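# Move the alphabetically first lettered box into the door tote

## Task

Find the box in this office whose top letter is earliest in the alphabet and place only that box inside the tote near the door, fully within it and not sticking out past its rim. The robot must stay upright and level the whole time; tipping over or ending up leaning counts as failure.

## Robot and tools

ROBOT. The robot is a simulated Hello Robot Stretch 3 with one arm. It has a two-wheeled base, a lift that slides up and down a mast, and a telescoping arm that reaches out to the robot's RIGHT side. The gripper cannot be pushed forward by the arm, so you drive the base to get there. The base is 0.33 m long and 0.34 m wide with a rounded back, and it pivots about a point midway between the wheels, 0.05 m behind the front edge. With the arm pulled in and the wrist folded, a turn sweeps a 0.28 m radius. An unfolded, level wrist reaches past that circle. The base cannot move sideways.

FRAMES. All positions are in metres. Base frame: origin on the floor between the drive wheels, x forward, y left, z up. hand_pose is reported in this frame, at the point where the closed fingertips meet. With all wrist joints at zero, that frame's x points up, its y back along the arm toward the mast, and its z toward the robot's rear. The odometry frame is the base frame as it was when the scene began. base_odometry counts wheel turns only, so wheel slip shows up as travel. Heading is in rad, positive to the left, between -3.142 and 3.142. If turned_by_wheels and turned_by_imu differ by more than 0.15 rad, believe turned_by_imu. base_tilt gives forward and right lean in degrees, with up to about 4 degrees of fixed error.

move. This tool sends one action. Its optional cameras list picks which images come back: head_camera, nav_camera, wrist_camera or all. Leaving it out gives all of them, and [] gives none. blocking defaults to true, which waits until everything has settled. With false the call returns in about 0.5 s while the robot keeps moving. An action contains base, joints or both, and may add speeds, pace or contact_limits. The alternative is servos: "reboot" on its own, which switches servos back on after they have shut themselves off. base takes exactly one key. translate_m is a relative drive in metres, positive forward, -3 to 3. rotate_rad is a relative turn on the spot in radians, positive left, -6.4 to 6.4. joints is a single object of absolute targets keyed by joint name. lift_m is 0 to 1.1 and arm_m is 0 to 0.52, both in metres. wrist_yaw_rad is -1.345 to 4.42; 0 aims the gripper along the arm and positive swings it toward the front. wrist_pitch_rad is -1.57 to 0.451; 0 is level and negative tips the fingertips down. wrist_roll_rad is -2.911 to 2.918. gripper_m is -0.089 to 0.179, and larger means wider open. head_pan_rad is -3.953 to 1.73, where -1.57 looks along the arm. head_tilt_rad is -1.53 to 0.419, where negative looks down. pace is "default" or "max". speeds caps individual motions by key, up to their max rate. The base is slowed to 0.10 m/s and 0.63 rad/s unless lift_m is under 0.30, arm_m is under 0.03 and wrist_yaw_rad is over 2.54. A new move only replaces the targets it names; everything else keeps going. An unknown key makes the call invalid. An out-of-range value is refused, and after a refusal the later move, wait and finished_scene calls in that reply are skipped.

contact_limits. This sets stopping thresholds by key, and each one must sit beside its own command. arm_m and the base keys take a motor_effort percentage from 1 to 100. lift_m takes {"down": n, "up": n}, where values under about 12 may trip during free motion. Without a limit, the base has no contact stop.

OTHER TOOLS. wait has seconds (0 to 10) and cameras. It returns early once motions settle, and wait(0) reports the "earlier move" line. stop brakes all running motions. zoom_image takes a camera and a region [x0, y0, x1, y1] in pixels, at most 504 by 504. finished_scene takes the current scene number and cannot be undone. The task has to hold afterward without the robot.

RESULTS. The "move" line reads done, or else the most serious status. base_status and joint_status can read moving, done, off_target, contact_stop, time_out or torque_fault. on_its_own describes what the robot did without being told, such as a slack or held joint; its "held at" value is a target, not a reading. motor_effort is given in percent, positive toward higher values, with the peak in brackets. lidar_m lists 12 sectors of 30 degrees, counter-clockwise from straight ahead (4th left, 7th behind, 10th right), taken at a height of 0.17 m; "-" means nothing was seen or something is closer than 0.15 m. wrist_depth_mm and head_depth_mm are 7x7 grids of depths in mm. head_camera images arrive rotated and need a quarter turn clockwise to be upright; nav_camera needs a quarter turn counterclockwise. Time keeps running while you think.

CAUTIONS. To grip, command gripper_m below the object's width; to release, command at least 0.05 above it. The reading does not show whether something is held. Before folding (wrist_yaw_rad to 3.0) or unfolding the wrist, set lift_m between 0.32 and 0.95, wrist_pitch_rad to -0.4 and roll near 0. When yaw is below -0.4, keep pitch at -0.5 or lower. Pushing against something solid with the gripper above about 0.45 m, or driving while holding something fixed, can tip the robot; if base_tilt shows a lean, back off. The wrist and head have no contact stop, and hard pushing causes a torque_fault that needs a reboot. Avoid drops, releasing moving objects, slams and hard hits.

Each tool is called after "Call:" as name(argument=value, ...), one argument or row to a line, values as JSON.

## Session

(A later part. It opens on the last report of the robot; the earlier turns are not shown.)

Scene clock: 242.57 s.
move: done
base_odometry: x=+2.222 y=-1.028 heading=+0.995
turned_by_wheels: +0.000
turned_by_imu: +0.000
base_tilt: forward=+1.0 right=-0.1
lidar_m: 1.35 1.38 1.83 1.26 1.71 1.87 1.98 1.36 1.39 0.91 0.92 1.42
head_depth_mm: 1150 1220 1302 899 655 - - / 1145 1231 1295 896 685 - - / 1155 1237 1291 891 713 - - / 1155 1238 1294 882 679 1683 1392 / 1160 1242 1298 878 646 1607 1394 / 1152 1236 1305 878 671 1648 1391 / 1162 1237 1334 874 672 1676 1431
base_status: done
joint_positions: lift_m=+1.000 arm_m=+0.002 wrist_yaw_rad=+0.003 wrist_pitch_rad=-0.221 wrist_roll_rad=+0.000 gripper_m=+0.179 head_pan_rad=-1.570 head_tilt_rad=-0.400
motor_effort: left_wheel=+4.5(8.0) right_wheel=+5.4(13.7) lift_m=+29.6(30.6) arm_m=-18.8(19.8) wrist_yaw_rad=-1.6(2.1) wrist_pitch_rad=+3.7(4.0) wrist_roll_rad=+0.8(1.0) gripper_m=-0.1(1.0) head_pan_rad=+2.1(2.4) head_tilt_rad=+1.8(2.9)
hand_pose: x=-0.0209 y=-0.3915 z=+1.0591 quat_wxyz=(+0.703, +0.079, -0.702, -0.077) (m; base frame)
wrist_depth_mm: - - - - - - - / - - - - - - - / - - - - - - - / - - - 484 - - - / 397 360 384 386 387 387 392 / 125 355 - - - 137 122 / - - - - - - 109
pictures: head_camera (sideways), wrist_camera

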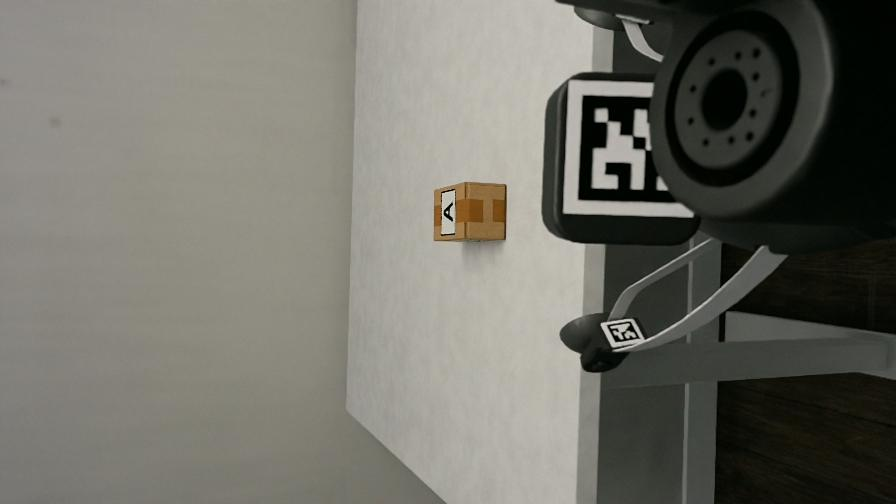

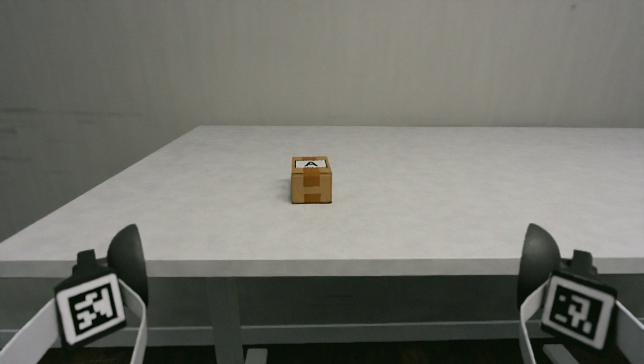

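Call:
move(
  base={"translate_m": 0.022},
  joints={"lift_m": 0.95, "wrist_pitch_rad": -0.1},
  cameras=["wrist_camera"],
)

Call:
move(
  joints={"arm_m": 0.18},
  cameras=["head_camera", "wrist_camera"],
)

Scene clock: 252.80 s.
move: done
base_odometry: x=+2.234 y=-1.009 heading=+0.995
turned_by_wheels: +0.000
turned_by_imu: +0.001
base_tilt: forward=+0.8 right=-0.2
lidar_m: 1.32 1.36 1.81 1.26 1.71 1.90 2.00 1.38 1.43 0.91 1.39 1.40
head_depth_mm: 1153 1225 1293 901 657 1637 - / 1145 1226 1287 899 682 1637 - / 1152 1228 1298 837 680 - - / 1160 1238 1299 885 677 1648 1453 / 1155 1232 1307 882 645 1160 1283 / 1160 1230 1312 877 676 1658 1428 / 1168 1238 1335 872 671 1680 1437
base_status: done
joint_positions: lift_m=+0.950 arm_m=+0.002 wrist_yaw_rad=+0.003 wrist_pitch_rad=-0.122 wrist_roll_rad=+0.000 gripper_m=+0.179 head_pan_rad=-1.570 head_tilt_rad=-0.400
joint_status: all done
motor_effort: left_wheel=+6.7(10.6) right_wheel=+2.2(9.0) lift_m=+22.5(25.6) arm_m=-18.6(19.0) wrist_yaw_rad=-1.9(2.0) wrist_pitch_rad=+3.9(7.0) wrist_roll_rad=+0.8(1.0) gripper_m=-0.1(1.2) head_pan_rad=-0.1(2.1) head_tilt_rad=+1.1(3.0)
hand_pose: x=-0.0208 y=-0.3981 z=+1.0336 quat_wxyz=(+0.706, +0.044, -0.705, -0.043) (m; base frame)
wrist_depth_mm: - - - - - - - / - - - - - - - / - - - - - - - / - - - 471 - - - / 396 344 374 372 376 379 389 / 125 337 - - - 137 122 / - - - - - - 110
pictures: wrist_camera

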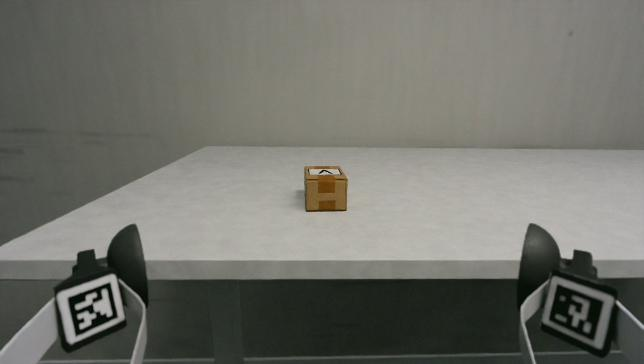

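Scene clock: 255.37 s.
move: done
base_odometry: x=+2.234 y=-1.009 heading=+0.995
turned_by_wheels: +0.000
turned_by_imu: +0.000
base_tilt: forward=+1.1 right=-0.2
lidar_m: 1.33 1.36 1.80 1.26 1.71 1.90 1.99 1.38 1.42 0.91 1.39 1.39
head_depth_mm: 1150 1230 1298 955 296 285 1441 / 1152 1225 1283 950 296 294 1440 / 1150 1239 1283 410 303 323 1436 / 1156 1229 1300 881 649 1669 1433 / 1149 1246 1303 879 675 1611 1332 / 1163 1239 1318 869 675 1642 1445 / 1159 1243 1344 871 667 1667 1436
joint_positions: lift_m=+0.950 arm_m=+0.180 wrist_yaw_rad=+0.003 wrist_pitch_rad=-0.122 wrist_roll_rad=+0.000 gripper_m=+0.179 head_pan_rad=-1.570 head_tilt_rad=-0.400
joint_status: all done
motor_effort: left_wheel=+6.7(6.9) right_wheel=+1.9(2.5) lift_m=+30.3(30.5) arm_m=+21.2(23.2) wrist_yaw_rad=-1.7(2.1) wrist_pitch_rad=+3.8(4.4) wrist_roll_rad=+0.7(1.1) gripper_m=+0.0(1.1) head_pan_rad=+0.9(2.5) head_tilt_rad=+1.3(2.6)
hand_pose: x=-0.0208 y=-0.5764 z=+1.0336 quat_wxyz=(+0.706, +0.044, -0.705, -0.042) (m; base frame)
wrist_depth_mm: - - - - - - - / - - - - - - - / - - - - - - - / - - - - - - - / 388 364 369 302 371 373 379 / 116 140 289 292 294 280 123 / 208 219 228 230 231 223 107
pictures: head_camera (sideways), wrist_camera

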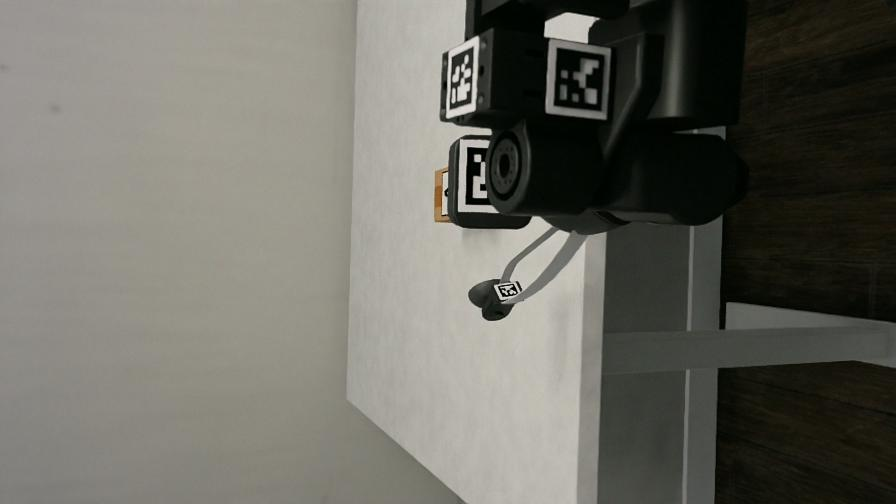

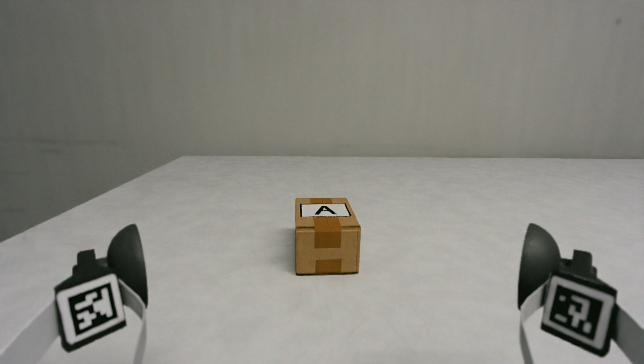

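Call:
move(
  joints={"arm_m": 0.30},
  cameras=["head_camera", "wrist_camera"],
)

Scene clock: 282.47 s.
move: done
base_odometry: x=+2.234 y=-1.009 heading=+0.995
turned_by_wheels: +0.000
turned_by_imu: +0.001
base_tilt: forward=+0.9 right=-0.1
lidar_m: 1.33 1.36 1.80 1.25 1.71 1.89 2.00 1.37 1.42 0.91 1.39 1.40
head_depth_mm: 1147 1224 1298 374 606 1660 1447 / 1151 1228 1290 397 399 1679 1450 / 1152 1231 1293 419 435 1669 1433 / 1148 1233 1296 811 676 1658 1431 / 1156 1232 1300 878 677 1594 1325 / 1160 1235 1310 873 671 1640 1429 / 1157 1232 1327 873 668 1669 1432
joint_positions: lift_m=+0.950 arm_m=+0.300 wrist_yaw_rad=+0.003 wrist_pitch_rad=-0.122 wrist_roll_rad=+0.000 gripper_m=+0.179 head_pan_rad=-1.570 head_tilt_rad=-0.400
joint_status: all done
motor_effort: left_wheel=+6.7(6.9) right_wheel=+2.1(2.5) lift_m=+29.4(30.6) arm_m=+20.6(22.9) wrist_yaw_rad=-2.1(2.1) wrist_pitch_rad=+3.8(4.2) wrist_roll_rad=+0.8(1.0) gripper_m=-0.4(1.2) head_pan_rad=+0.9(1.7) head_tilt_rad=+1.2(2.2)
hand_pose: x=-0.0208 y=-0.6964 z=+1.0336 quat_wxyz=(+0.706, +0.044, -0.705, -0.042) (m; base frame)
wrist_depth_mm: - - - - - - - / - - - - - - - / - - - - - - - / - - - - - - - / 386 368 368 259 374 374 382 / 116 258 291 203 292 280 122 / 208 218 229 184 230 222 107
pictures: head_camera (sideways), wrist_camera

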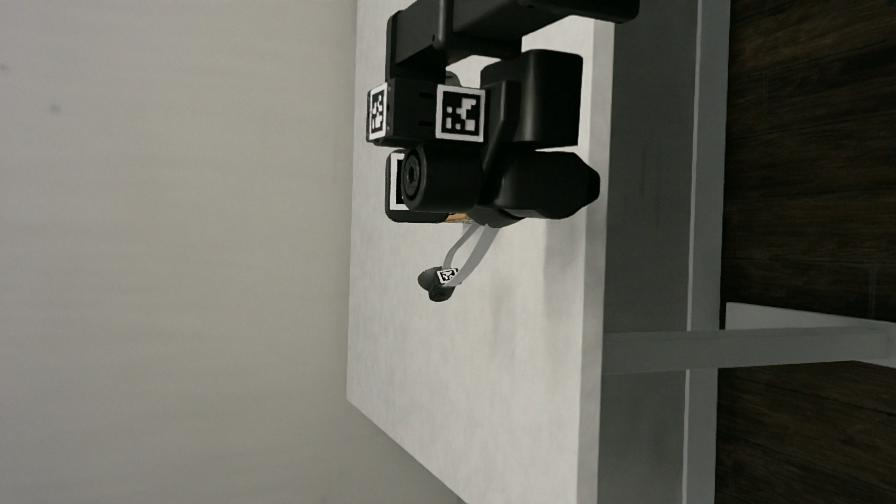

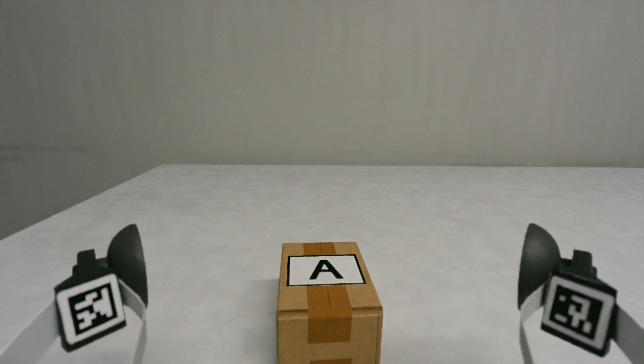

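Call:
move(
  joints={"lift_m": 0.908},
  contact_limits={"lift_m": {"down": 15}},
  speeds={"lift_m": 0.04},
  cameras=["head_camera", "wrist_camera"],
)

Scene clock: 293.43 s.
move: done
base_odometry: x=+2.234 y=-1.009 heading=+0.995
turned_by_wheels: +0.000
turned_by_imu: +0.001
base_tilt: forward=+0.9 right=-0.1
lidar_m: 1.32 1.36 1.80 1.26 1.71 1.89 1.99 1.38 1.43 0.91 1.39 1.40
head_depth_mm: 1148 1221 1299 900 355 1667 1454 / 1151 1222 1289 446 415 1662 1454 / 1146 1238 1289 515 440 1661 1437 / 1149 1225 1288 883 648 1658 1443 / 1159 1226 1298 878 677 1605 1331 / 1164 1236 1307 874 674 1643 1427 / 1156 1230 1333 875 673 1681 1438
joint_positions: lift_m=+0.908 arm_m=+0.300 wrist_yaw_rad=+0.003 wrist_pitch_rad=-0.122 wrist_roll_rad=+0.000 gripper_m=+0.179 head_pan_rad=-1.570 head_tilt_rad=-0.400
joint_status: all done
motor_effort: left_wheel=+6.7(6.9) right_wheel=+1.8(2.4) lift_m=+20.9(25.2) arm_m=+13.3(15.7) wrist_yaw_rad=-1.5(2.0) wrist_pitch_rad=+4.0(4.3) wrist_roll_rad=+0.9(1.1) gripper_m=-0.1(1.3) head_pan_rad=+0.9(1.5) head_tilt_rad=+1.3(2.1)
contact_limits: lift_m down 15 (down: maximum 72; up: maximum 65)
hand_pose: x=-0.0208 y=-0.6964 z=+0.9917 quat_wxyz=(+0.706, +0.044, -0.705, -0.042) (m; base frame)
wrist_depth_mm: - - - - - - - / - - - - - - - / - - - - - - - / 407 407 409 229 - - - / 290 292 294 191 300 326 306 / 126 127 216 177 218 208 122 / - 163 171 171 172 173 109
pictures: head_camera (sideways), wrist_camera

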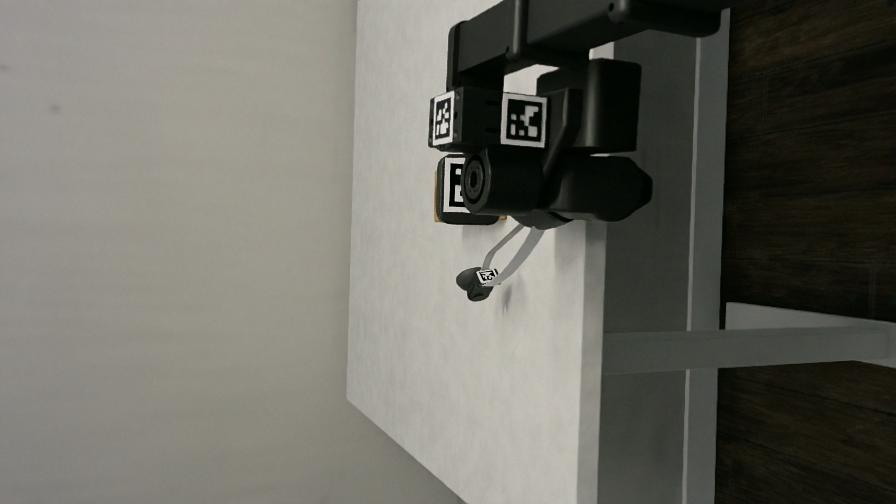

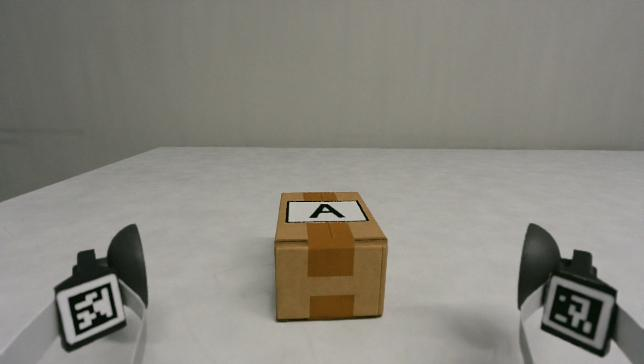

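Call:
move(
  joints={"arm_m": 0.358},
  speeds={"arm_m": 0.06},
  cameras=["head_camera", "wrist_camera"],
)

Scene clock: 302.53 s.
move: done
base_odometry: x=+2.234 y=-1.009 heading=+0.995
turned_by_wheels: +0.000
turned_by_imu: +0.001
base_tilt: forward=+1.0 right=-0.1
lidar_m: 1.33 1.36 1.80 1.26 1.71 1.90 1.99 1.38 1.42 0.91 1.39 1.40
head_depth_mm: 1152 1221 1297 487 346 1690 1451 / 1143 1230 1298 476 467 1658 1440 / 1146 1234 1290 485 503 1660 1432 / 1154 1232 1290 888 678 1657 1433 / 1152 1235 1301 881 676 1600 1336 / 1156 1243 1316 877 674 1646 1436 / 1170 1241 1336 873 673 1671 1427
joint_positions: lift_m=+0.908 arm_m=+0.358 wrist_yaw_rad=+0.003 wrist_pitch_rad=-0.122 wrist_roll_rad=+0.000 gripper_m=+0.179 head_pan_rad=-1.570 head_tilt_rad=-0.400
joint_status: all done
motor_effort: left_wheel=+6.7(6.9) right_wheel=+2.1(2.4) lift_m=+21.9(22.2) arm_m=+20.0(22.6) wrist_yaw_rad=-1.7(2.1) wrist_pitch_rad=+4.1(4.2) wrist_roll_rad=+0.7(1.1) gripper_m=-0.8(1.4) head_pan_rad=-1.4(1.5) head_tilt_rad=+0.7(1.6)
contact_limits: lift_m down 15 (down: maximum 72; up: maximum 65)
hand_pose: x=-0.0208 y=-0.7544 z=+0.9917 quat_wxyz=(+0.706, +0.044, -0.705, -0.042) (m; base frame)
wrist_depth_mm: - - - - - - - / - - - - - - - / - - - - - - - / 405 415 417 383 - - - / 288 293 296 177 299 323 306 / 125 127 205 129 207 207 122 / - 163 157 116 158 173 109
pictures: head_camera (sideways), wrist_camera

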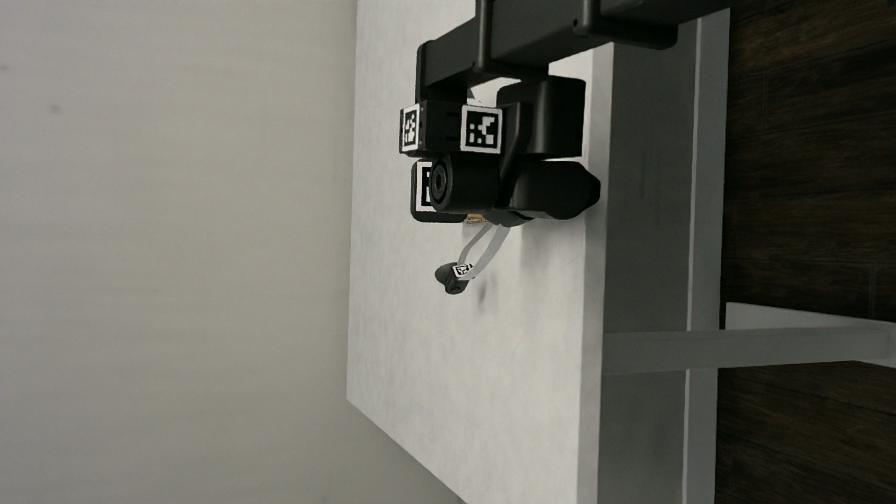

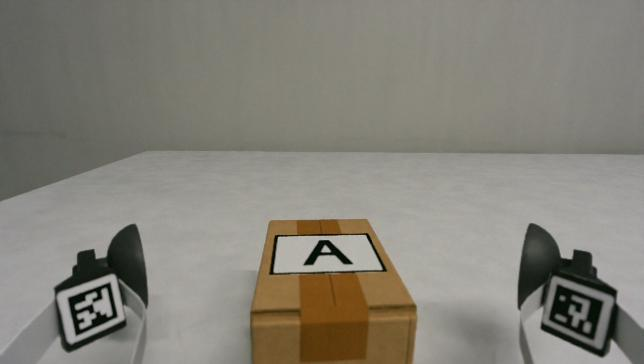

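Call:
move(
  joints={"gripper_m": 0.02},
  cameras=["wrist_camera"],
)

Scene clock: 307.67 s.
move: done
base_odometry: x=+2.234 y=-1.009 heading=+0.995
turned_by_wheels: +0.000
turned_by_imu: +0.001
base_tilt: forward=+0.9 right=-0.2
lidar_m: 1.33 1.36 1.80 1.25 1.71 1.89 2.00 1.38 1.43 0.91 1.39 1.40
head_depth_mm: 1151 1218 1303 487 346 1674 1457 / 1140 1229 1280 476 467 1666 1453 / 1151 1235 1287 485 504 1667 1445 / 1151 1235 1296 883 680 1667 1435 / 1150 1243 1302 878 678 1615 1334 / 1157 1235 1310 872 675 1645 1426 / 1164 1240 1326 867 672 1683 1428
joint_positions: lift_m=+0.908 arm_m=+0.358 wrist_yaw_rad=+0.000 wrist_pitch_rad=-0.115 wrist_roll_rad=-0.001 gripper_m=+0.021 head_pan_rad=-1.570 head_tilt_rad=-0.400
joint_status: all done
motor_effort: left_wheel=+5.7(6.9) right_wheel=+1.9(2.4) lift_m=+25.7(26.1) arm_m=+0.2(8.7) wrist_yaw_rad=+0.6(2.1) wrist_pitch_rad=+2.5(4.0) wrist_roll_rad=+1.3(1.3) gripper_m=-21.3(97.7) head_pan_rad=+0.4(1.7) head_tilt_rad=+0.2(1.3)
contact_limits: lift_m down 15 (down: maximum 72; up: maximum 65)
hand_pose: x=-0.0214 y=-0.7548 z=+0.9935 quat_wxyz=(+0.707, +0.041, -0.705, -0.041) (m; base frame)
wrist_depth_mm: - - - - - - - / - - - - - - - / - - - - - - - / 385 381 - - - - - / 296 297 278 179 306 310 312 / 218 218 124 131 129 224 224 / 171 165 159 122 160 169 176
pictures: wrist_camera

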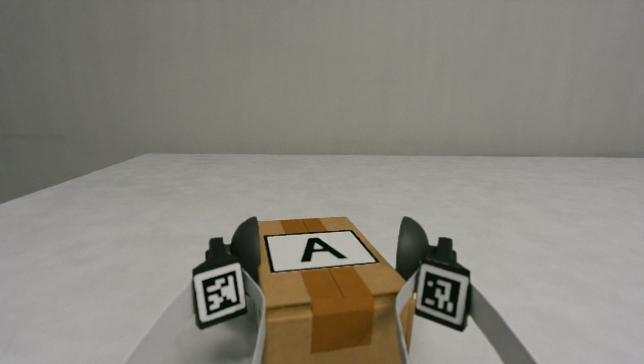

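Call:
move(
  joints={"lift_m": 0.95},
  speeds={"lift_m": 0.04},
  cameras=["wrist_camera", "head_camera"],
)

Scene clock: 312.03 s.
move: done
base_odometry: x=+2.234 y=-1.009 heading=+0.995
turned_by_wheels: +0.000
turned_by_imu: +0.001
base_tilt: forward=+1.1 right=+0.0
lidar_m: 1.33 1.36 1.80 1.26 1.71 1.90 2.00 1.38 1.43 0.91 1.39 1.39
head_depth_mm: 1153 1228 1296 376 615 1664 1437 / 1143 1230 1290 451 652 1685 1446 / 1150 1220 1295 473 649 1652 1434 / 1146 1240 1298 830 680 1662 1428 / 1155 1237 1299 881 674 1622 1333 / 1159 1238 1313 874 673 1642 1439 / 1160 1234 1334 869 670 1683 1438
joint_positions: lift_m=+0.950 arm_m=+0.358 wrist_yaw_rad=+0.000 wrist_pitch_rad=-0.127 wrist_roll_rad=-0.001 gripper_m=+0.021 head_pan_rad=-1.570 head_tilt_rad=-0.400
joint_status: all done
motor_effort: left_wheel=+5.8(5.8) right_wheel=+1.9(2.6) lift_m=+31.1(32.9) arm_m=-16.2(16.3) wrist_yaw_rad=+0.5(0.8) wrist_pitch_rad=+4.9(5.2) wrist_roll_rad=+1.2(1.3) gripper_m=-21.4(22.5) head_pan_rad=-0.2(1.7) head_tilt_rad=-1.2(1.7)
hand_pose: x=-0.0214 y=-0.7541 z=+1.0323 quat_wxyz=(+0.706, +0.045, -0.705, -0.045) (m; base frame)
wrist_depth_mm: - - - - - - - / - - - - - - - / - - - - - - - / - - - - - - - / 375 381 161 169 151 375 369 / 281 283 124 131 128 290 292 / 222 206 207 122 209 219 229
pictures: head_camera (sideways), wrist_camera

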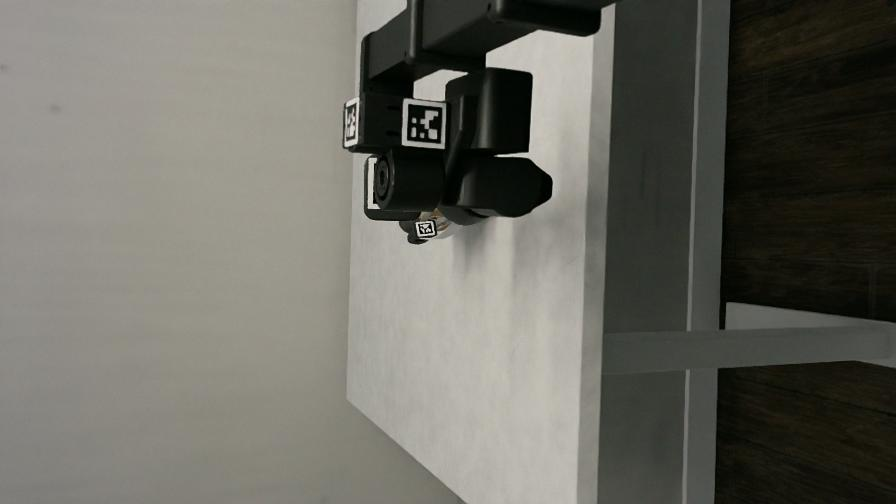

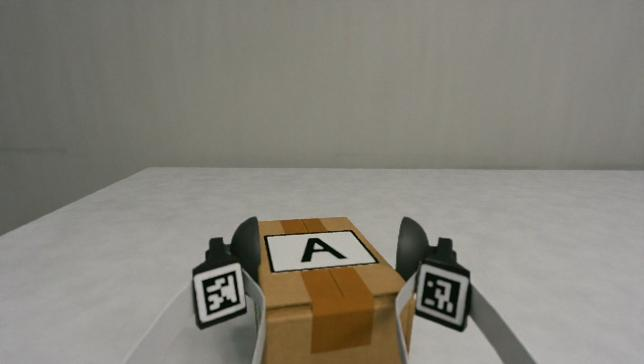

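Call:
move(
  joints={"arm_m": 0.0, "lift_m": 0.97},
  cameras=["wrist_camera"],
)

Call:
move(
  joints={"lift_m": 0.6, "wrist_pitch_rad": -0.4},
  cameras=["wrist_camera"],
)

Call:
move(
  base={"rotate_rad": 0.817},
  joints={"wrist_yaw_rad": 2.6},
  cameras=["wrist_camera", "head_camera"],
)

Scene clock: 337.20 s.
move: done
base_odometry: x=+2.234 y=-1.009 heading=+0.995
turned_by_wheels: +0.000
turned_by_imu: +0.001
base_tilt: forward=+1.1 right=-0.1
lidar_m: 1.32 1.36 1.80 1.26 1.71 1.89 2.00 1.38 1.42 0.91 1.39 1.39
head_depth_mm: 1147 1228 1307 902 657 1645 - / 1146 1229 1290 896 653 - - / 1153 1232 1288 887 450 - - / 1151 1226 1291 884 622 1652 1447 / 1156 1231 1295 880 674 1595 1337 / 1162 1237 1316 879 674 1649 1421 / 1154 1248 1327 869 670 1677 1428
joint_positions: lift_m=+0.970 arm_m=+0.002 wrist_yaw_rad=+0.000 wrist_pitch_rad=-0.128 wrist_roll_rad=-0.001 gripper_m=+0.021 head_pan_rad=-1.570 head_tilt_rad=-0.400
joint_status: all done
joint sent to its limit — arm_m, lower limit.
motor_effort: left_wheel=+5.6(5.9) right_wheel=+2.3(2.6) lift_m=+22.0(32.4) arm_m=-20.2(22.6) wrist_yaw_rad=+0.2(1.1) wrist_pitch_rad=+5.2(5.4) wrist_roll_rad=+0.9(1.3) gripper_m=-21.1(23.0) head_pan_rad=-1.2(2.8) head_tilt_rad=-2.1(2.1)
hand_pose: x=-0.0214 y=-0.3978 z=+1.0521 quat_wxyz=(+0.706, +0.046, -0.705, -0.045) (m; base frame)
wrist_depth_mm: - - - - - - - / - - - - - - - / - - - - - - - / - - - - - - - / - 398 153 170 151 418 394 / 355 343 125 131 128 355 372 / - - 120 122 131 - -
pictures: wrist_camera

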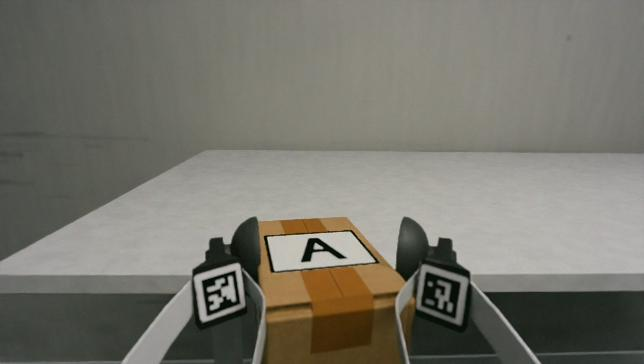

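Scene clock: 341.40 s.
move: done
base_odometry: x=+2.234 y=-1.009 heading=+0.995
turned_by_wheels: +0.000
turned_by_imu: +0.001
base_tilt: forward=+1.0 right=+0.0
lidar_m: 1.33 1.36 1.80 1.26 1.71 1.90 2.00 1.38 1.43 0.91 1.39 1.40
head_depth_mm: 1148 1217 1306 897 656 1665 1448 / 1148 1225 1299 894 684 1683 1452 / 1151 1223 1294 890 679 1660 1439 / 1153 1232 1293 885 678 1654 1444 / 1157 1234 1294 884 678 1601 1339 / 1159 1239 1313 870 673 1648 1439 / 1170 1238 1338 870 671 1671 1428
joint_positions: lift_m=+0.600 arm_m=+0.002 wrist_yaw_rad=+0.000 wrist_pitch_rad=-0.424 wrist_roll_rad=-0.001 gripper_m=+0.021 head_pan_rad=-1.570 head_tilt_rad=-0.400
joint_status: all done
motor_effort: left_wheel=+5.4(5.9) right_wheel=+2.1(2.5) lift_m=+21.3(24.6) arm_m=-15.1(20.7) wrist_yaw_rad=+0.2(1.0) wrist_pitch_rad=+3.9(8.1) wrist_roll_rad=+1.2(1.4) gripper_m=-21.3(22.9) head_pan_rad=-1.7(3.1) head_tilt_rad=-1.4(2.2)
hand_pose: x=-0.0215 y=-0.3703 z=+0.6113 quat_wxyz=(+0.692, +0.149, -0.691, -0.149) (m; base frame)
wrist_depth_mm: - - - - - - - / - - - - - - - / - - - - - - - / - - - - - - - / - - 178 180 - - - / 869 899 124 131 129 886 892 / 770 723 121 122 131 735 775
pictures: wrist_camera

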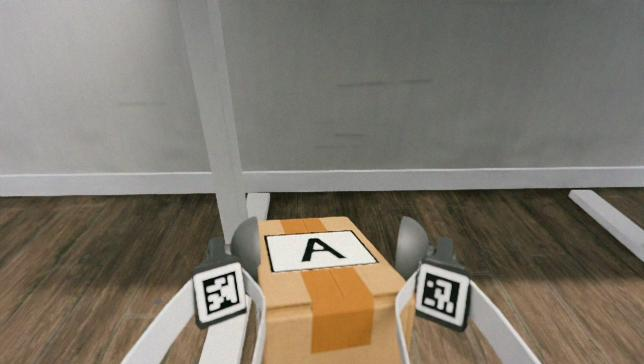

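Scene clock: 343.80 s.
move: done
base_odometry: x=+2.234 y=-1.009 heading=+1.811
turned_by_wheels: +0.816
turned_by_imu: +0.814
base_tilt: forward=+0.9 right=-0.1
lidar_m: 1.52 1.26 1.32 1.90 2.44 2.00 1.38 1.36 0.91 1.55 1.32 1.33
head_depth_mm: 1336 1407 1478 1542 1634 1707 1443 / 1453 1512 1598 1697 1819 1770 1438 / 1559 1680 1793 1877 2010 1754 1443 / 1533 1636 1756 1934 2061 1760 1427 / 1411 1519 1625 1727 1894 1771 1444 / 1316 1389 1508 1585 1708 1754 1442 / 1238 1304 1384 1466 1568 1647 1449
base_status: done
joint_positions: lift_m=+0.600 arm_m=+0.002 wrist_yaw_rad=+2.597 wrist_pitch_rad=-0.424 wrist_roll_rad=-0.001 gripper_m=+0.021 head_pan_rad=-1.570 head_tilt_rad=-0.400
joint_status: all done
motor_effort: left_wheel=-10.1(15.4) right_wheel=+11.0(15.0) lift_m=+22.7(22.9) arm_m=-16.6(16.6) wrist_yaw_rad=+3.4(7.0) wrist_pitch_rad=+4.0(4.6) wrist_roll_rad=+1.2(1.4) gripper_m=-20.8(22.6) head_pan_rad=-2.6(2.8) head_tilt_rad=-1.4(2.1)
hand_pose: x=+0.0946 y=+0.0444 z=+0.6113 quat_wxyz=(+0.330, +0.705, -0.042, +0.626) (m; base frame)
wrist_depth_mm: - - - - - - - / - - - - - - - / - - - - - - - / - - - - - - - / - - 193 180 - - - / 865 854 125 131 129 898 890 / 222 714 122 122 132 757 766
pictures: head_camera (sideways), wrist_camera

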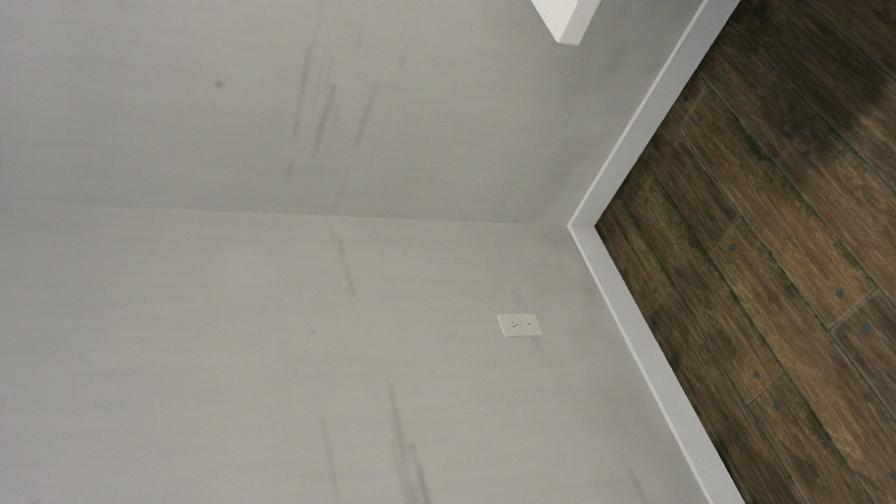

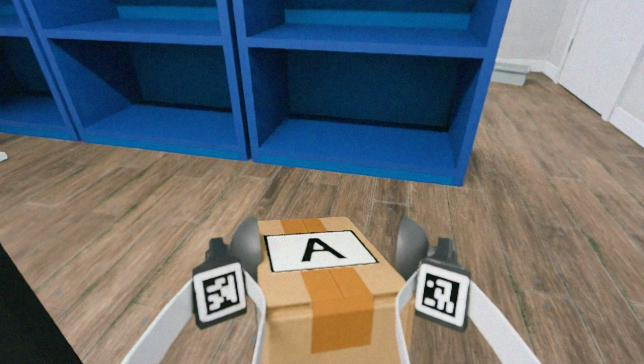

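Call:
move(
  base={"translate_m": 0.993},
  joints={"lift_m": 0.32, "head_pan_rad": 0.3},
  pace="max",
  cameras=["head_camera"],
)

Call:
move(
  base={"rotate_rad": 0.874},
  joints={"lift_m": 0.29},
  cameras=["head_camera", "nav_camera"],
)

Scene clock: 357.63 s.
move: done
base_odometry: x=+1.997 y=-0.045 heading=+1.811
turned_by_wheels: +0.000
turned_by_imu: +0.001
base_tilt: forward=+0.8 right=-0.1
lidar_m: 0.70 1.19 0.72 0.64 1.38 2.86 2.36 1.67 1.29 0.72 0.61 0.61
head_depth_mm: 765 794 824 858 897 939 982 / 873 906 951 997 1052 1102 1167 / 1001 1058 1123 1183 1254 1343 1377 / 1205 1280 1371 1462 1573 1657 1442 / 1448 1561 1682 1861 2006 1749 1439 / 1891 2109 2342 2723 2266 1751 1435 / 2314 2458 2614 2753 2248 1751 1435
base_status: done
joint_positions: lift_m=+0.320 arm_m=+0.002 wrist_yaw_rad=+2.597 wrist_pitch_rad=-0.425 wrist_roll_rad=-0.001 gripper_m=+0.021 head_pan_rad=+0.300 head_tilt_rad=-0.400
joint_status: all done
motor_effort: left_wheel=+4.6(12.9) right_wheel=+4.6(16.0) lift_m=+30.7(31.5) arm_m=-14.4(20.6) wrist_yaw_rad=+3.4(3.8) wrist_pitch_rad=+4.2(4.9) wrist_roll_rad=+0.9(1.4) gripper_m=-20.9(22.9) head_pan_rad=-3.1(4.9) head_tilt_rad=-1.7(3.3)
hand_pose: x=+0.0945 y=+0.0444 z=+0.3311 quat_wxyz=(+0.330, +0.705, -0.042, +0.626) (m; base frame)
wrist_depth_mm: - - - - - - - / - - - - - - - / - - - - - - - / 780 753 796 827 819 830 800 / 657 656 670 180 639 657 658 / 550 552 125 131 129 552 551 / 227 296 122 122 132 467 482
pictures: head_camera (sideways)

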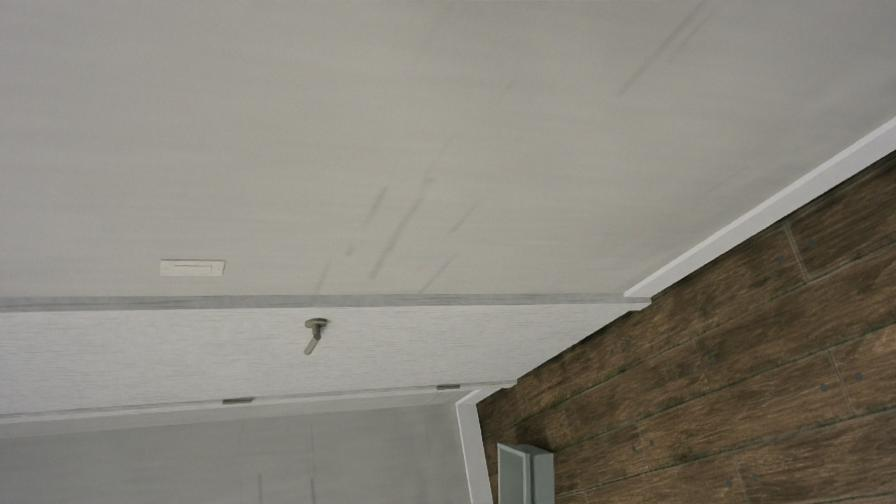

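Scene clock: 360.07 s.
move: done
base_odometry: x=+1.997 y=-0.045 heading=+2.685
turned_by_wheels: +0.873
turned_by_imu: +0.871
base_tilt: forward=+1.1 right=-0.1
lidar_m: 2.71 0.64 1.33 2.70 2.36 1.67 2.00 0.83 0.63 0.62 0.65 0.93
head_depth_mm: 2284 2434 2549 2730 2291 1783 1440 / 2357 2514 2663 2872 2286 1757 1441 / 2388 2597 2806 2916 2277 1761 1452 / 714 769 829 899 995 1098 1236 / 592 630 674 719 772 837 917 / 516 550 591 644 708 976 893 / 926 1106 1176 772 1337 1034 1274
base_status: done
joint_positions: lift_m=+0.290 arm_m=+0.002 wrist_yaw_rad=+2.597 wrist_pitch_rad=-0.425 wrist_roll_rad=-0.001 gripper_m=+0.021 head_pan_rad=+0.300 head_tilt_rad=-0.400
joint_status: all done
motor_effort: left_wheel=-11.1(14.0) right_wheel=+11.0(15.6) lift_m=+22.2(27.3) arm_m=-17.7(17.8) wrist_yaw_rad=+3.4(3.8) wrist_pitch_rad=+4.7(4.9) wrist_roll_rad=+1.1(1.3) gripper_m=-21.5(22.7) head_pan_rad=-4.0(4.2) head_tilt_rad=-1.3(2.9)
hand_pose: x=+0.0945 y=+0.0444 z=+0.3011 quat_wxyz=(+0.330, +0.705, -0.042, +0.626) (m; base frame)
wrist_depth_mm: - - - - - - - / - - - - - - - / - - - - 885 - - / 772 767 787 785 733 744 787 / 619 619 627 180 622 624 623 / 524 523 125 131 128 519 525 / 228 263 122 122 425 438 444
pictures: head_camera (sideways), nav_camera (sideways)

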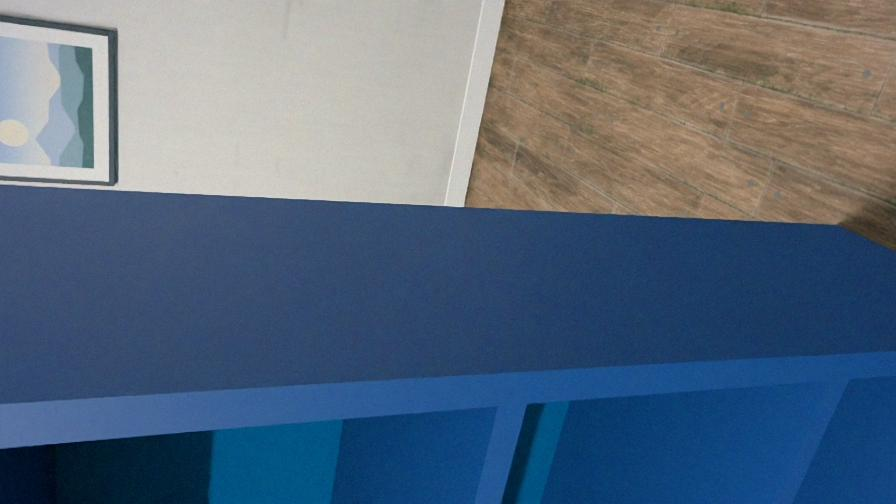

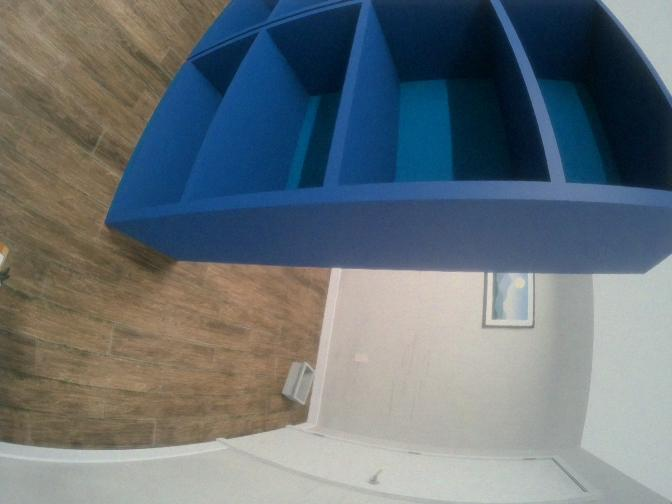

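Call:
move(
  base={"translate_m": 2.256},
  joints={"head_pan_rad": -0.9, "head_tilt_rad": -0.7},
  pace="max",
  cameras=["head_camera", "nav_camera"],
)

Scene clock: 374.60 s.
move: done
base_odometry: x=-0.028 y=+0.950 heading=+2.685
turned_by_wheels: +0.000
turned_by_imu: -0.001
base_tilt: forward=+1.1 right=-0.2
lidar_m: 0.49 0.51 0.73 2.39 1.68 1.28 1.27 0.97 0.74 0.72 0.65 0.50
head_depth_mm: 702 761 837 929 1049 1196 1204 / 693 790 903 1025 1183 1309 1201 / 623 706 816 971 1198 1358 1208 / 567 634 720 838 999 1226 1208 / 518 575 646 740 855 1036 1165 / 479 526 583 660 756 883 1069 / 444 486 535 595 675 773 904
base_status: done
joint_positions: lift_m=+0.290 arm_m=+0.002 wrist_yaw_rad=+2.597 wrist_pitch_rad=-0.425 wrist_roll_rad=-0.001 gripper_m=+0.021 head_pan_rad=-0.900 head_tilt_rad=-0.699
joint_status: all done
motor_effort: left_wheel=+5.5(13.2) right_wheel=+0.7(15.9) lift_m=+26.8(26.8) arm_m=-19.2(20.5) wrist_yaw_rad=+2.7(3.7) wrist_pitch_rad=+4.3(4.8) wrist_roll_rad=+1.1(1.3) gripper_m=-21.8(23.1) head_pan_rad=+2.6(4.7) head_tilt_rad=+1.9(5.1)
hand_pose: x=+0.0945 y=+0.0444 z=+0.3011 quat_wxyz=(+0.330, +0.705, -0.042, +0.626) (m; base frame)
wrist_depth_mm: - - - - - - 352 / - - - - - - 360 / - - - 952 - - 368 / 771 781 776 780 678 - 373 / 625 607 615 180 154 526 383 / 514 522 124 131 128 509 393 / 222 264 122 122 426 434 435
pictures: head_camera (sideways), nav_camera (sideways)

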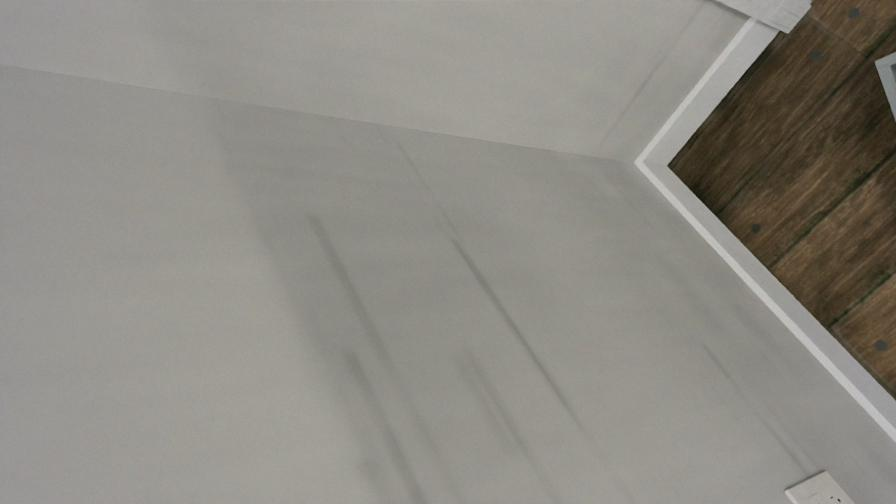

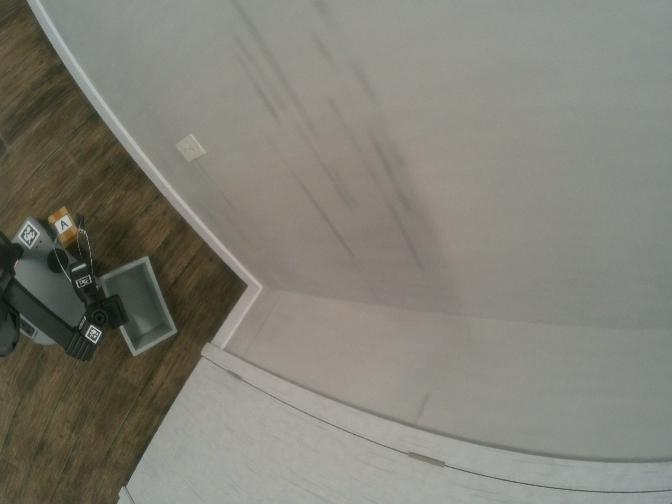

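Call:
move(
  joints={"head_pan_rad": -1.2, "head_tilt_rad": -1.1},
  cameras=["head_camera", "nav_camera"],
)

Scene clock: 376.90 s.
move: done
base_odometry: x=-0.028 y=+0.950 heading=+2.685
turned_by_wheels: +0.000
turned_by_imu: +0.000
base_tilt: forward=+0.7 right=-0.2
lidar_m: 0.49 0.51 0.73 2.39 1.68 1.27 1.27 0.97 0.74 0.72 0.65 0.50
head_depth_mm: 714 819 1009 1288 1289 1187 1105 / 767 900 1084 1361 1282 1014 674 / 810 970 1215 1407 1271 797 972 / 866 1041 1328 1416 1274 1187 957 / 852 990 1197 1374 1301 1191 856 / 736 833 972 1146 1272 1203 1113 / 643 716 811 937 1110 1187 1120
joint_positions: lift_m=+0.290 arm_m=+0.002 wrist_yaw_rad=+2.597 wrist_pitch_rad=-0.425 wrist_roll_rad=-0.001 gripper_m=+0.021 head_pan_rad=-1.200 head_tilt_rad=-1.099
joint_status: all done
motor_effort: left_wheel=+5.7(5.7) right_wheel=+1.0(1.4) lift_m=+27.4(27.7) arm_m=-19.3(19.6) wrist_yaw_rad=+2.8(3.4) wrist_pitch_rad=+4.0(4.9) wrist_roll_rad=+1.0(1.3) gripper_m=-21.8(22.8) head_pan_rad=-3.2(5.8) head_tilt_rad=-5.7(8.0)
hand_pose: x=+0.0945 y=+0.0444 z=+0.3011 quat_wxyz=(+0.330, +0.705, -0.042, +0.626) (m; base frame)
wrist_depth_mm: - - - - - - 355 / - - - - - - 360 / - - - 950 - - 368 / 776 757 758 778 694 - 374 / 622 625 612 180 154 508 376 / 516 526 125 131 128 507 394 / 223 266 122 122 421 436 431
pictures: head_camera (sideways), nav_camera (sideways)

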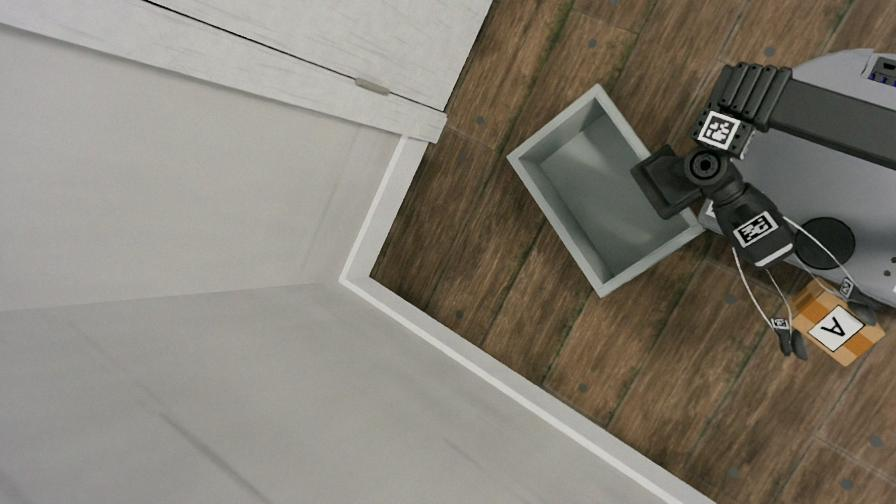

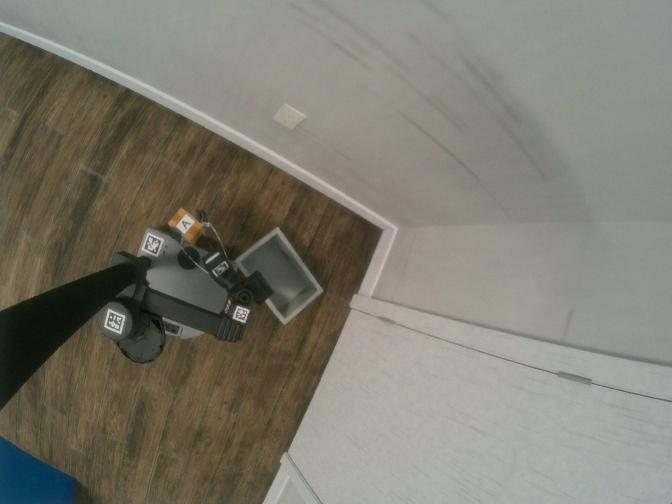

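Call:
move(
  joints={"lift_m": 0.5},
  cameras=["head_camera"],
)

Call:
move(
  base={"translate_m": 0.045},
  joints={"wrist_yaw_rad": 0.98, "head_pan_rad": -1.5},
  cameras=["head_camera"],
)

Call:
move(
  joints={"arm_m": 0.2, "wrist_pitch_rad": -1.57},
  cameras=["head_camera", "wrist_camera"],
)

Scene clock: 432.63 s.
move: done
base_odometry: x=-0.028 y=+0.950 heading=+2.685
turned_by_wheels: +0.000
turned_by_imu: +0.001
base_tilt: forward=+0.9 right=-0.1
lidar_m: 0.48 0.51 0.73 2.39 1.68 1.28 1.27 0.97 0.74 0.72 0.65 0.50
head_depth_mm: 712 819 1012 1294 1297 515 488 / 765 899 1090 1372 1276 535 502 / 812 969 1206 1397 1265 607 973 / 857 1035 1323 1419 1277 1186 950 / 853 987 1196 1384 1298 1196 659 / 737 836 972 1149 1272 1204 1093 / 645 718 814 943 1119 1189 1122
joint_positions: lift_m=+0.500 arm_m=+0.002 wrist_yaw_rad=+2.597 wrist_pitch_rad=-0.425 wrist_roll_rad=-0.001 gripper_m=+0.021 head_pan_rad=-1.200 head_tilt_rad=-1.100
joint_status: all done
motor_effort: left_wheel=+5.4(5.9) right_wheel=+0.9(1.5) lift_m=+30.0(33.5) arm_m=-19.3(19.4) wrist_yaw_rad=+2.9(3.5) wrist_pitch_rad=+4.4(4.6) wrist_roll_rad=+0.8(1.3) gripper_m=-21.2(23.0) head_pan_rad=-3.5(4.9) head_tilt_rad=-5.9(7.5)
hand_pose: x=+0.0945 y=+0.0444 z=+0.5111 quat_wxyz=(+0.330, +0.705, -0.042, +0.626) (m; base frame)
wrist_depth_mm: - - - - - - 353 / - - - - - - 364 / - - - - - - 370 / - - - - - - 377 / 914 928 192 179 150 - 376 / 770 764 124 131 128 - 384 / 222 631 122 122 131 104 -
pictures: head_camera (sideways)

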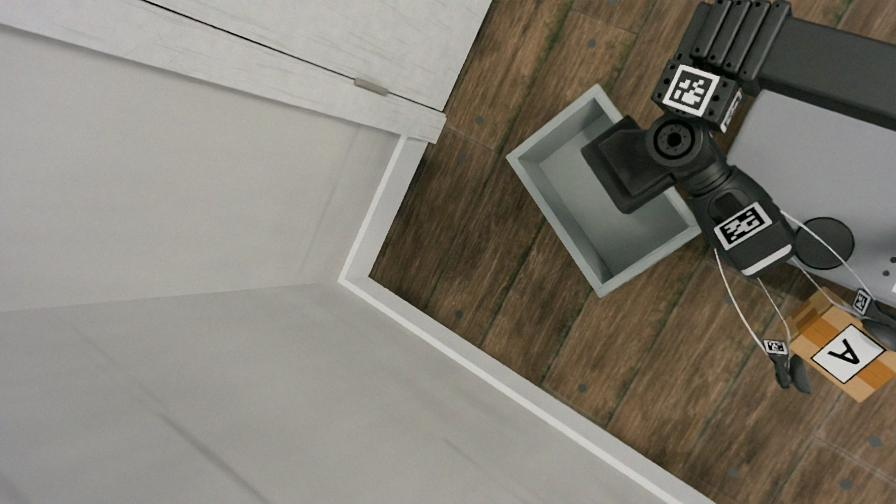

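Scene clock: 434.43 s.
move: done
base_odometry: x=-0.068 y=+0.970 heading=+2.685
turned_by_wheels: +0.000
turned_by_imu: +0.000
base_tilt: forward=+1.2 right=-0.1
lidar_m: 0.44 0.46 0.66 2.16 1.74 1.32 1.31 0.97 0.74 0.71 0.59 0.45
head_depth_mm: 705 844 1049 1354 1305 1167 1096 / 718 867 1081 1386 1297 520 482 / 722 874 1106 1386 1259 1014 973 / 767 926 1177 1402 1204 1048 970 / 784 952 1231 1412 793 1202 1115 / 803 977 1223 1376 1286 1208 1125 / 821 928 1007 1082 1176 1184 1115
base_status: done
joint_positions: lift_m=+0.500 arm_m=+0.002 wrist_yaw_rad=+0.983 wrist_pitch_rad=-0.425 wrist_roll_rad=-0.001 gripper_m=+0.021 head_pan_rad=-1.508 head_tilt_rad=-1.100
joint_status: all done
motor_effort: left_wheel=+8.4(12.2) right_wheel=+2.1(8.5) lift_m=+27.5(30.4) arm_m=-18.8(19.4) wrist_yaw_rad=-2.8(6.1) wrist_pitch_rad=+4.2(4.7) wrist_roll_rad=+1.1(1.3) gripper_m=-21.6(23.3) head_pan_rad=+0.3(5.2) head_tilt_rad=-5.3(6.8)
hand_pose: x=+0.1646 y=-0.2707 z=+0.5111 quat_wxyz=(+0.680, +0.458, -0.538, +0.195) (m; base frame)
wrist_depth_mm: 264 295 331 374 - - - / 283 310 353 391 - - - / 300 331 378 - - - - / 320 356 392 - - - - / 341 375 152 168 151 - - / 365 388 124 131 128 - - / 384 - 119 122 132 120 -
pictures: head_camera (sideways)

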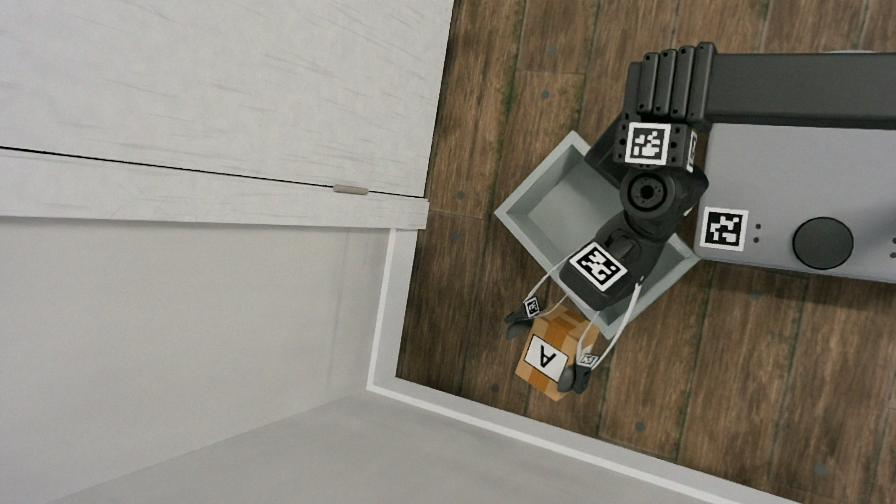

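Scene clock: 437.13 s.
move: done
base_odometry: x=-0.068 y=+0.970 heading=+2.685
turned_by_wheels: +0.000
turned_by_imu: +0.000
base_tilt: forward=+1.0 right=-0.1
lidar_m: 0.44 0.46 0.66 2.16 1.74 1.32 1.31 0.98 0.74 0.71 0.60 0.45
head_depth_mm: 702 838 1051 1322 1286 1184 1095 / 718 859 1079 629 582 529 484 / 722 872 1111 694 1136 1059 972 / 767 931 1173 1407 1289 1157 966 / 786 954 1230 1415 1299 1207 1116 / 802 984 1219 1368 1308 1205 1115 / 818 923 1001 1074 1154 1171 1117
joint_positions: lift_m=+0.500 arm_m=+0.200 wrist_yaw_rad=+0.983 wrist_pitch_rad=-1.563 wrist_roll_rad=-0.001 gripper_m=+0.021 head_pan_rad=-1.501 head_tilt_rad=-1.100
joint_status: all done
motor_effort: left_wheel=+8.5(8.6) right_wheel=+2.6(2.9) lift_m=+23.6(27.6) arm_m=+21.3(24.1) wrist_yaw_rad=-2.1(2.5) wrist_pitch_rad=-1.6(5.1) wrist_roll_rad=+1.3(1.4) gripper_m=-19.7(22.9) head_pan_rad=+2.2(4.3) head_tilt_rad=-5.9(7.4)
hand_pose: x=-0.0399 y=-0.3329 z=+0.3823 quat_wxyz=(+0.678, +0.676, -0.207, -0.202) (m; base frame)
wrist_depth_mm: 517 517 507 499 503 502 433 / 522 526 411 - 516 515 458 / 527 529 424 - 522 517 497 / 538 540 426 - 527 526 527 / 553 552 177 169 421 541 533 / 567 - 124 131 128 548 543 / - - 118 122 132 556 558
pictures: head_camera (sideways), wrist_camera

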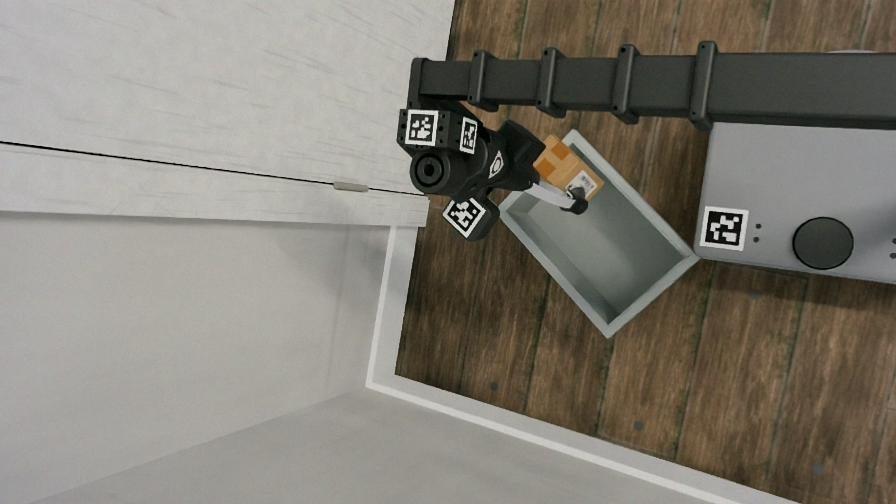

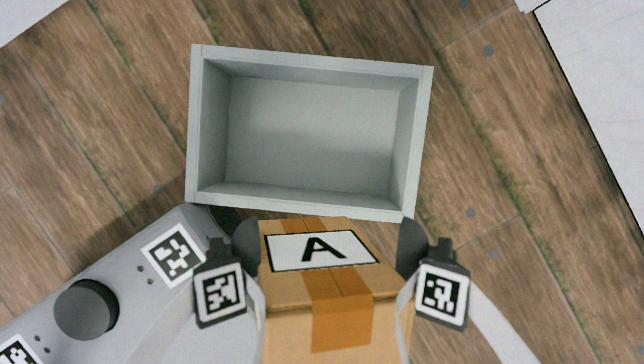

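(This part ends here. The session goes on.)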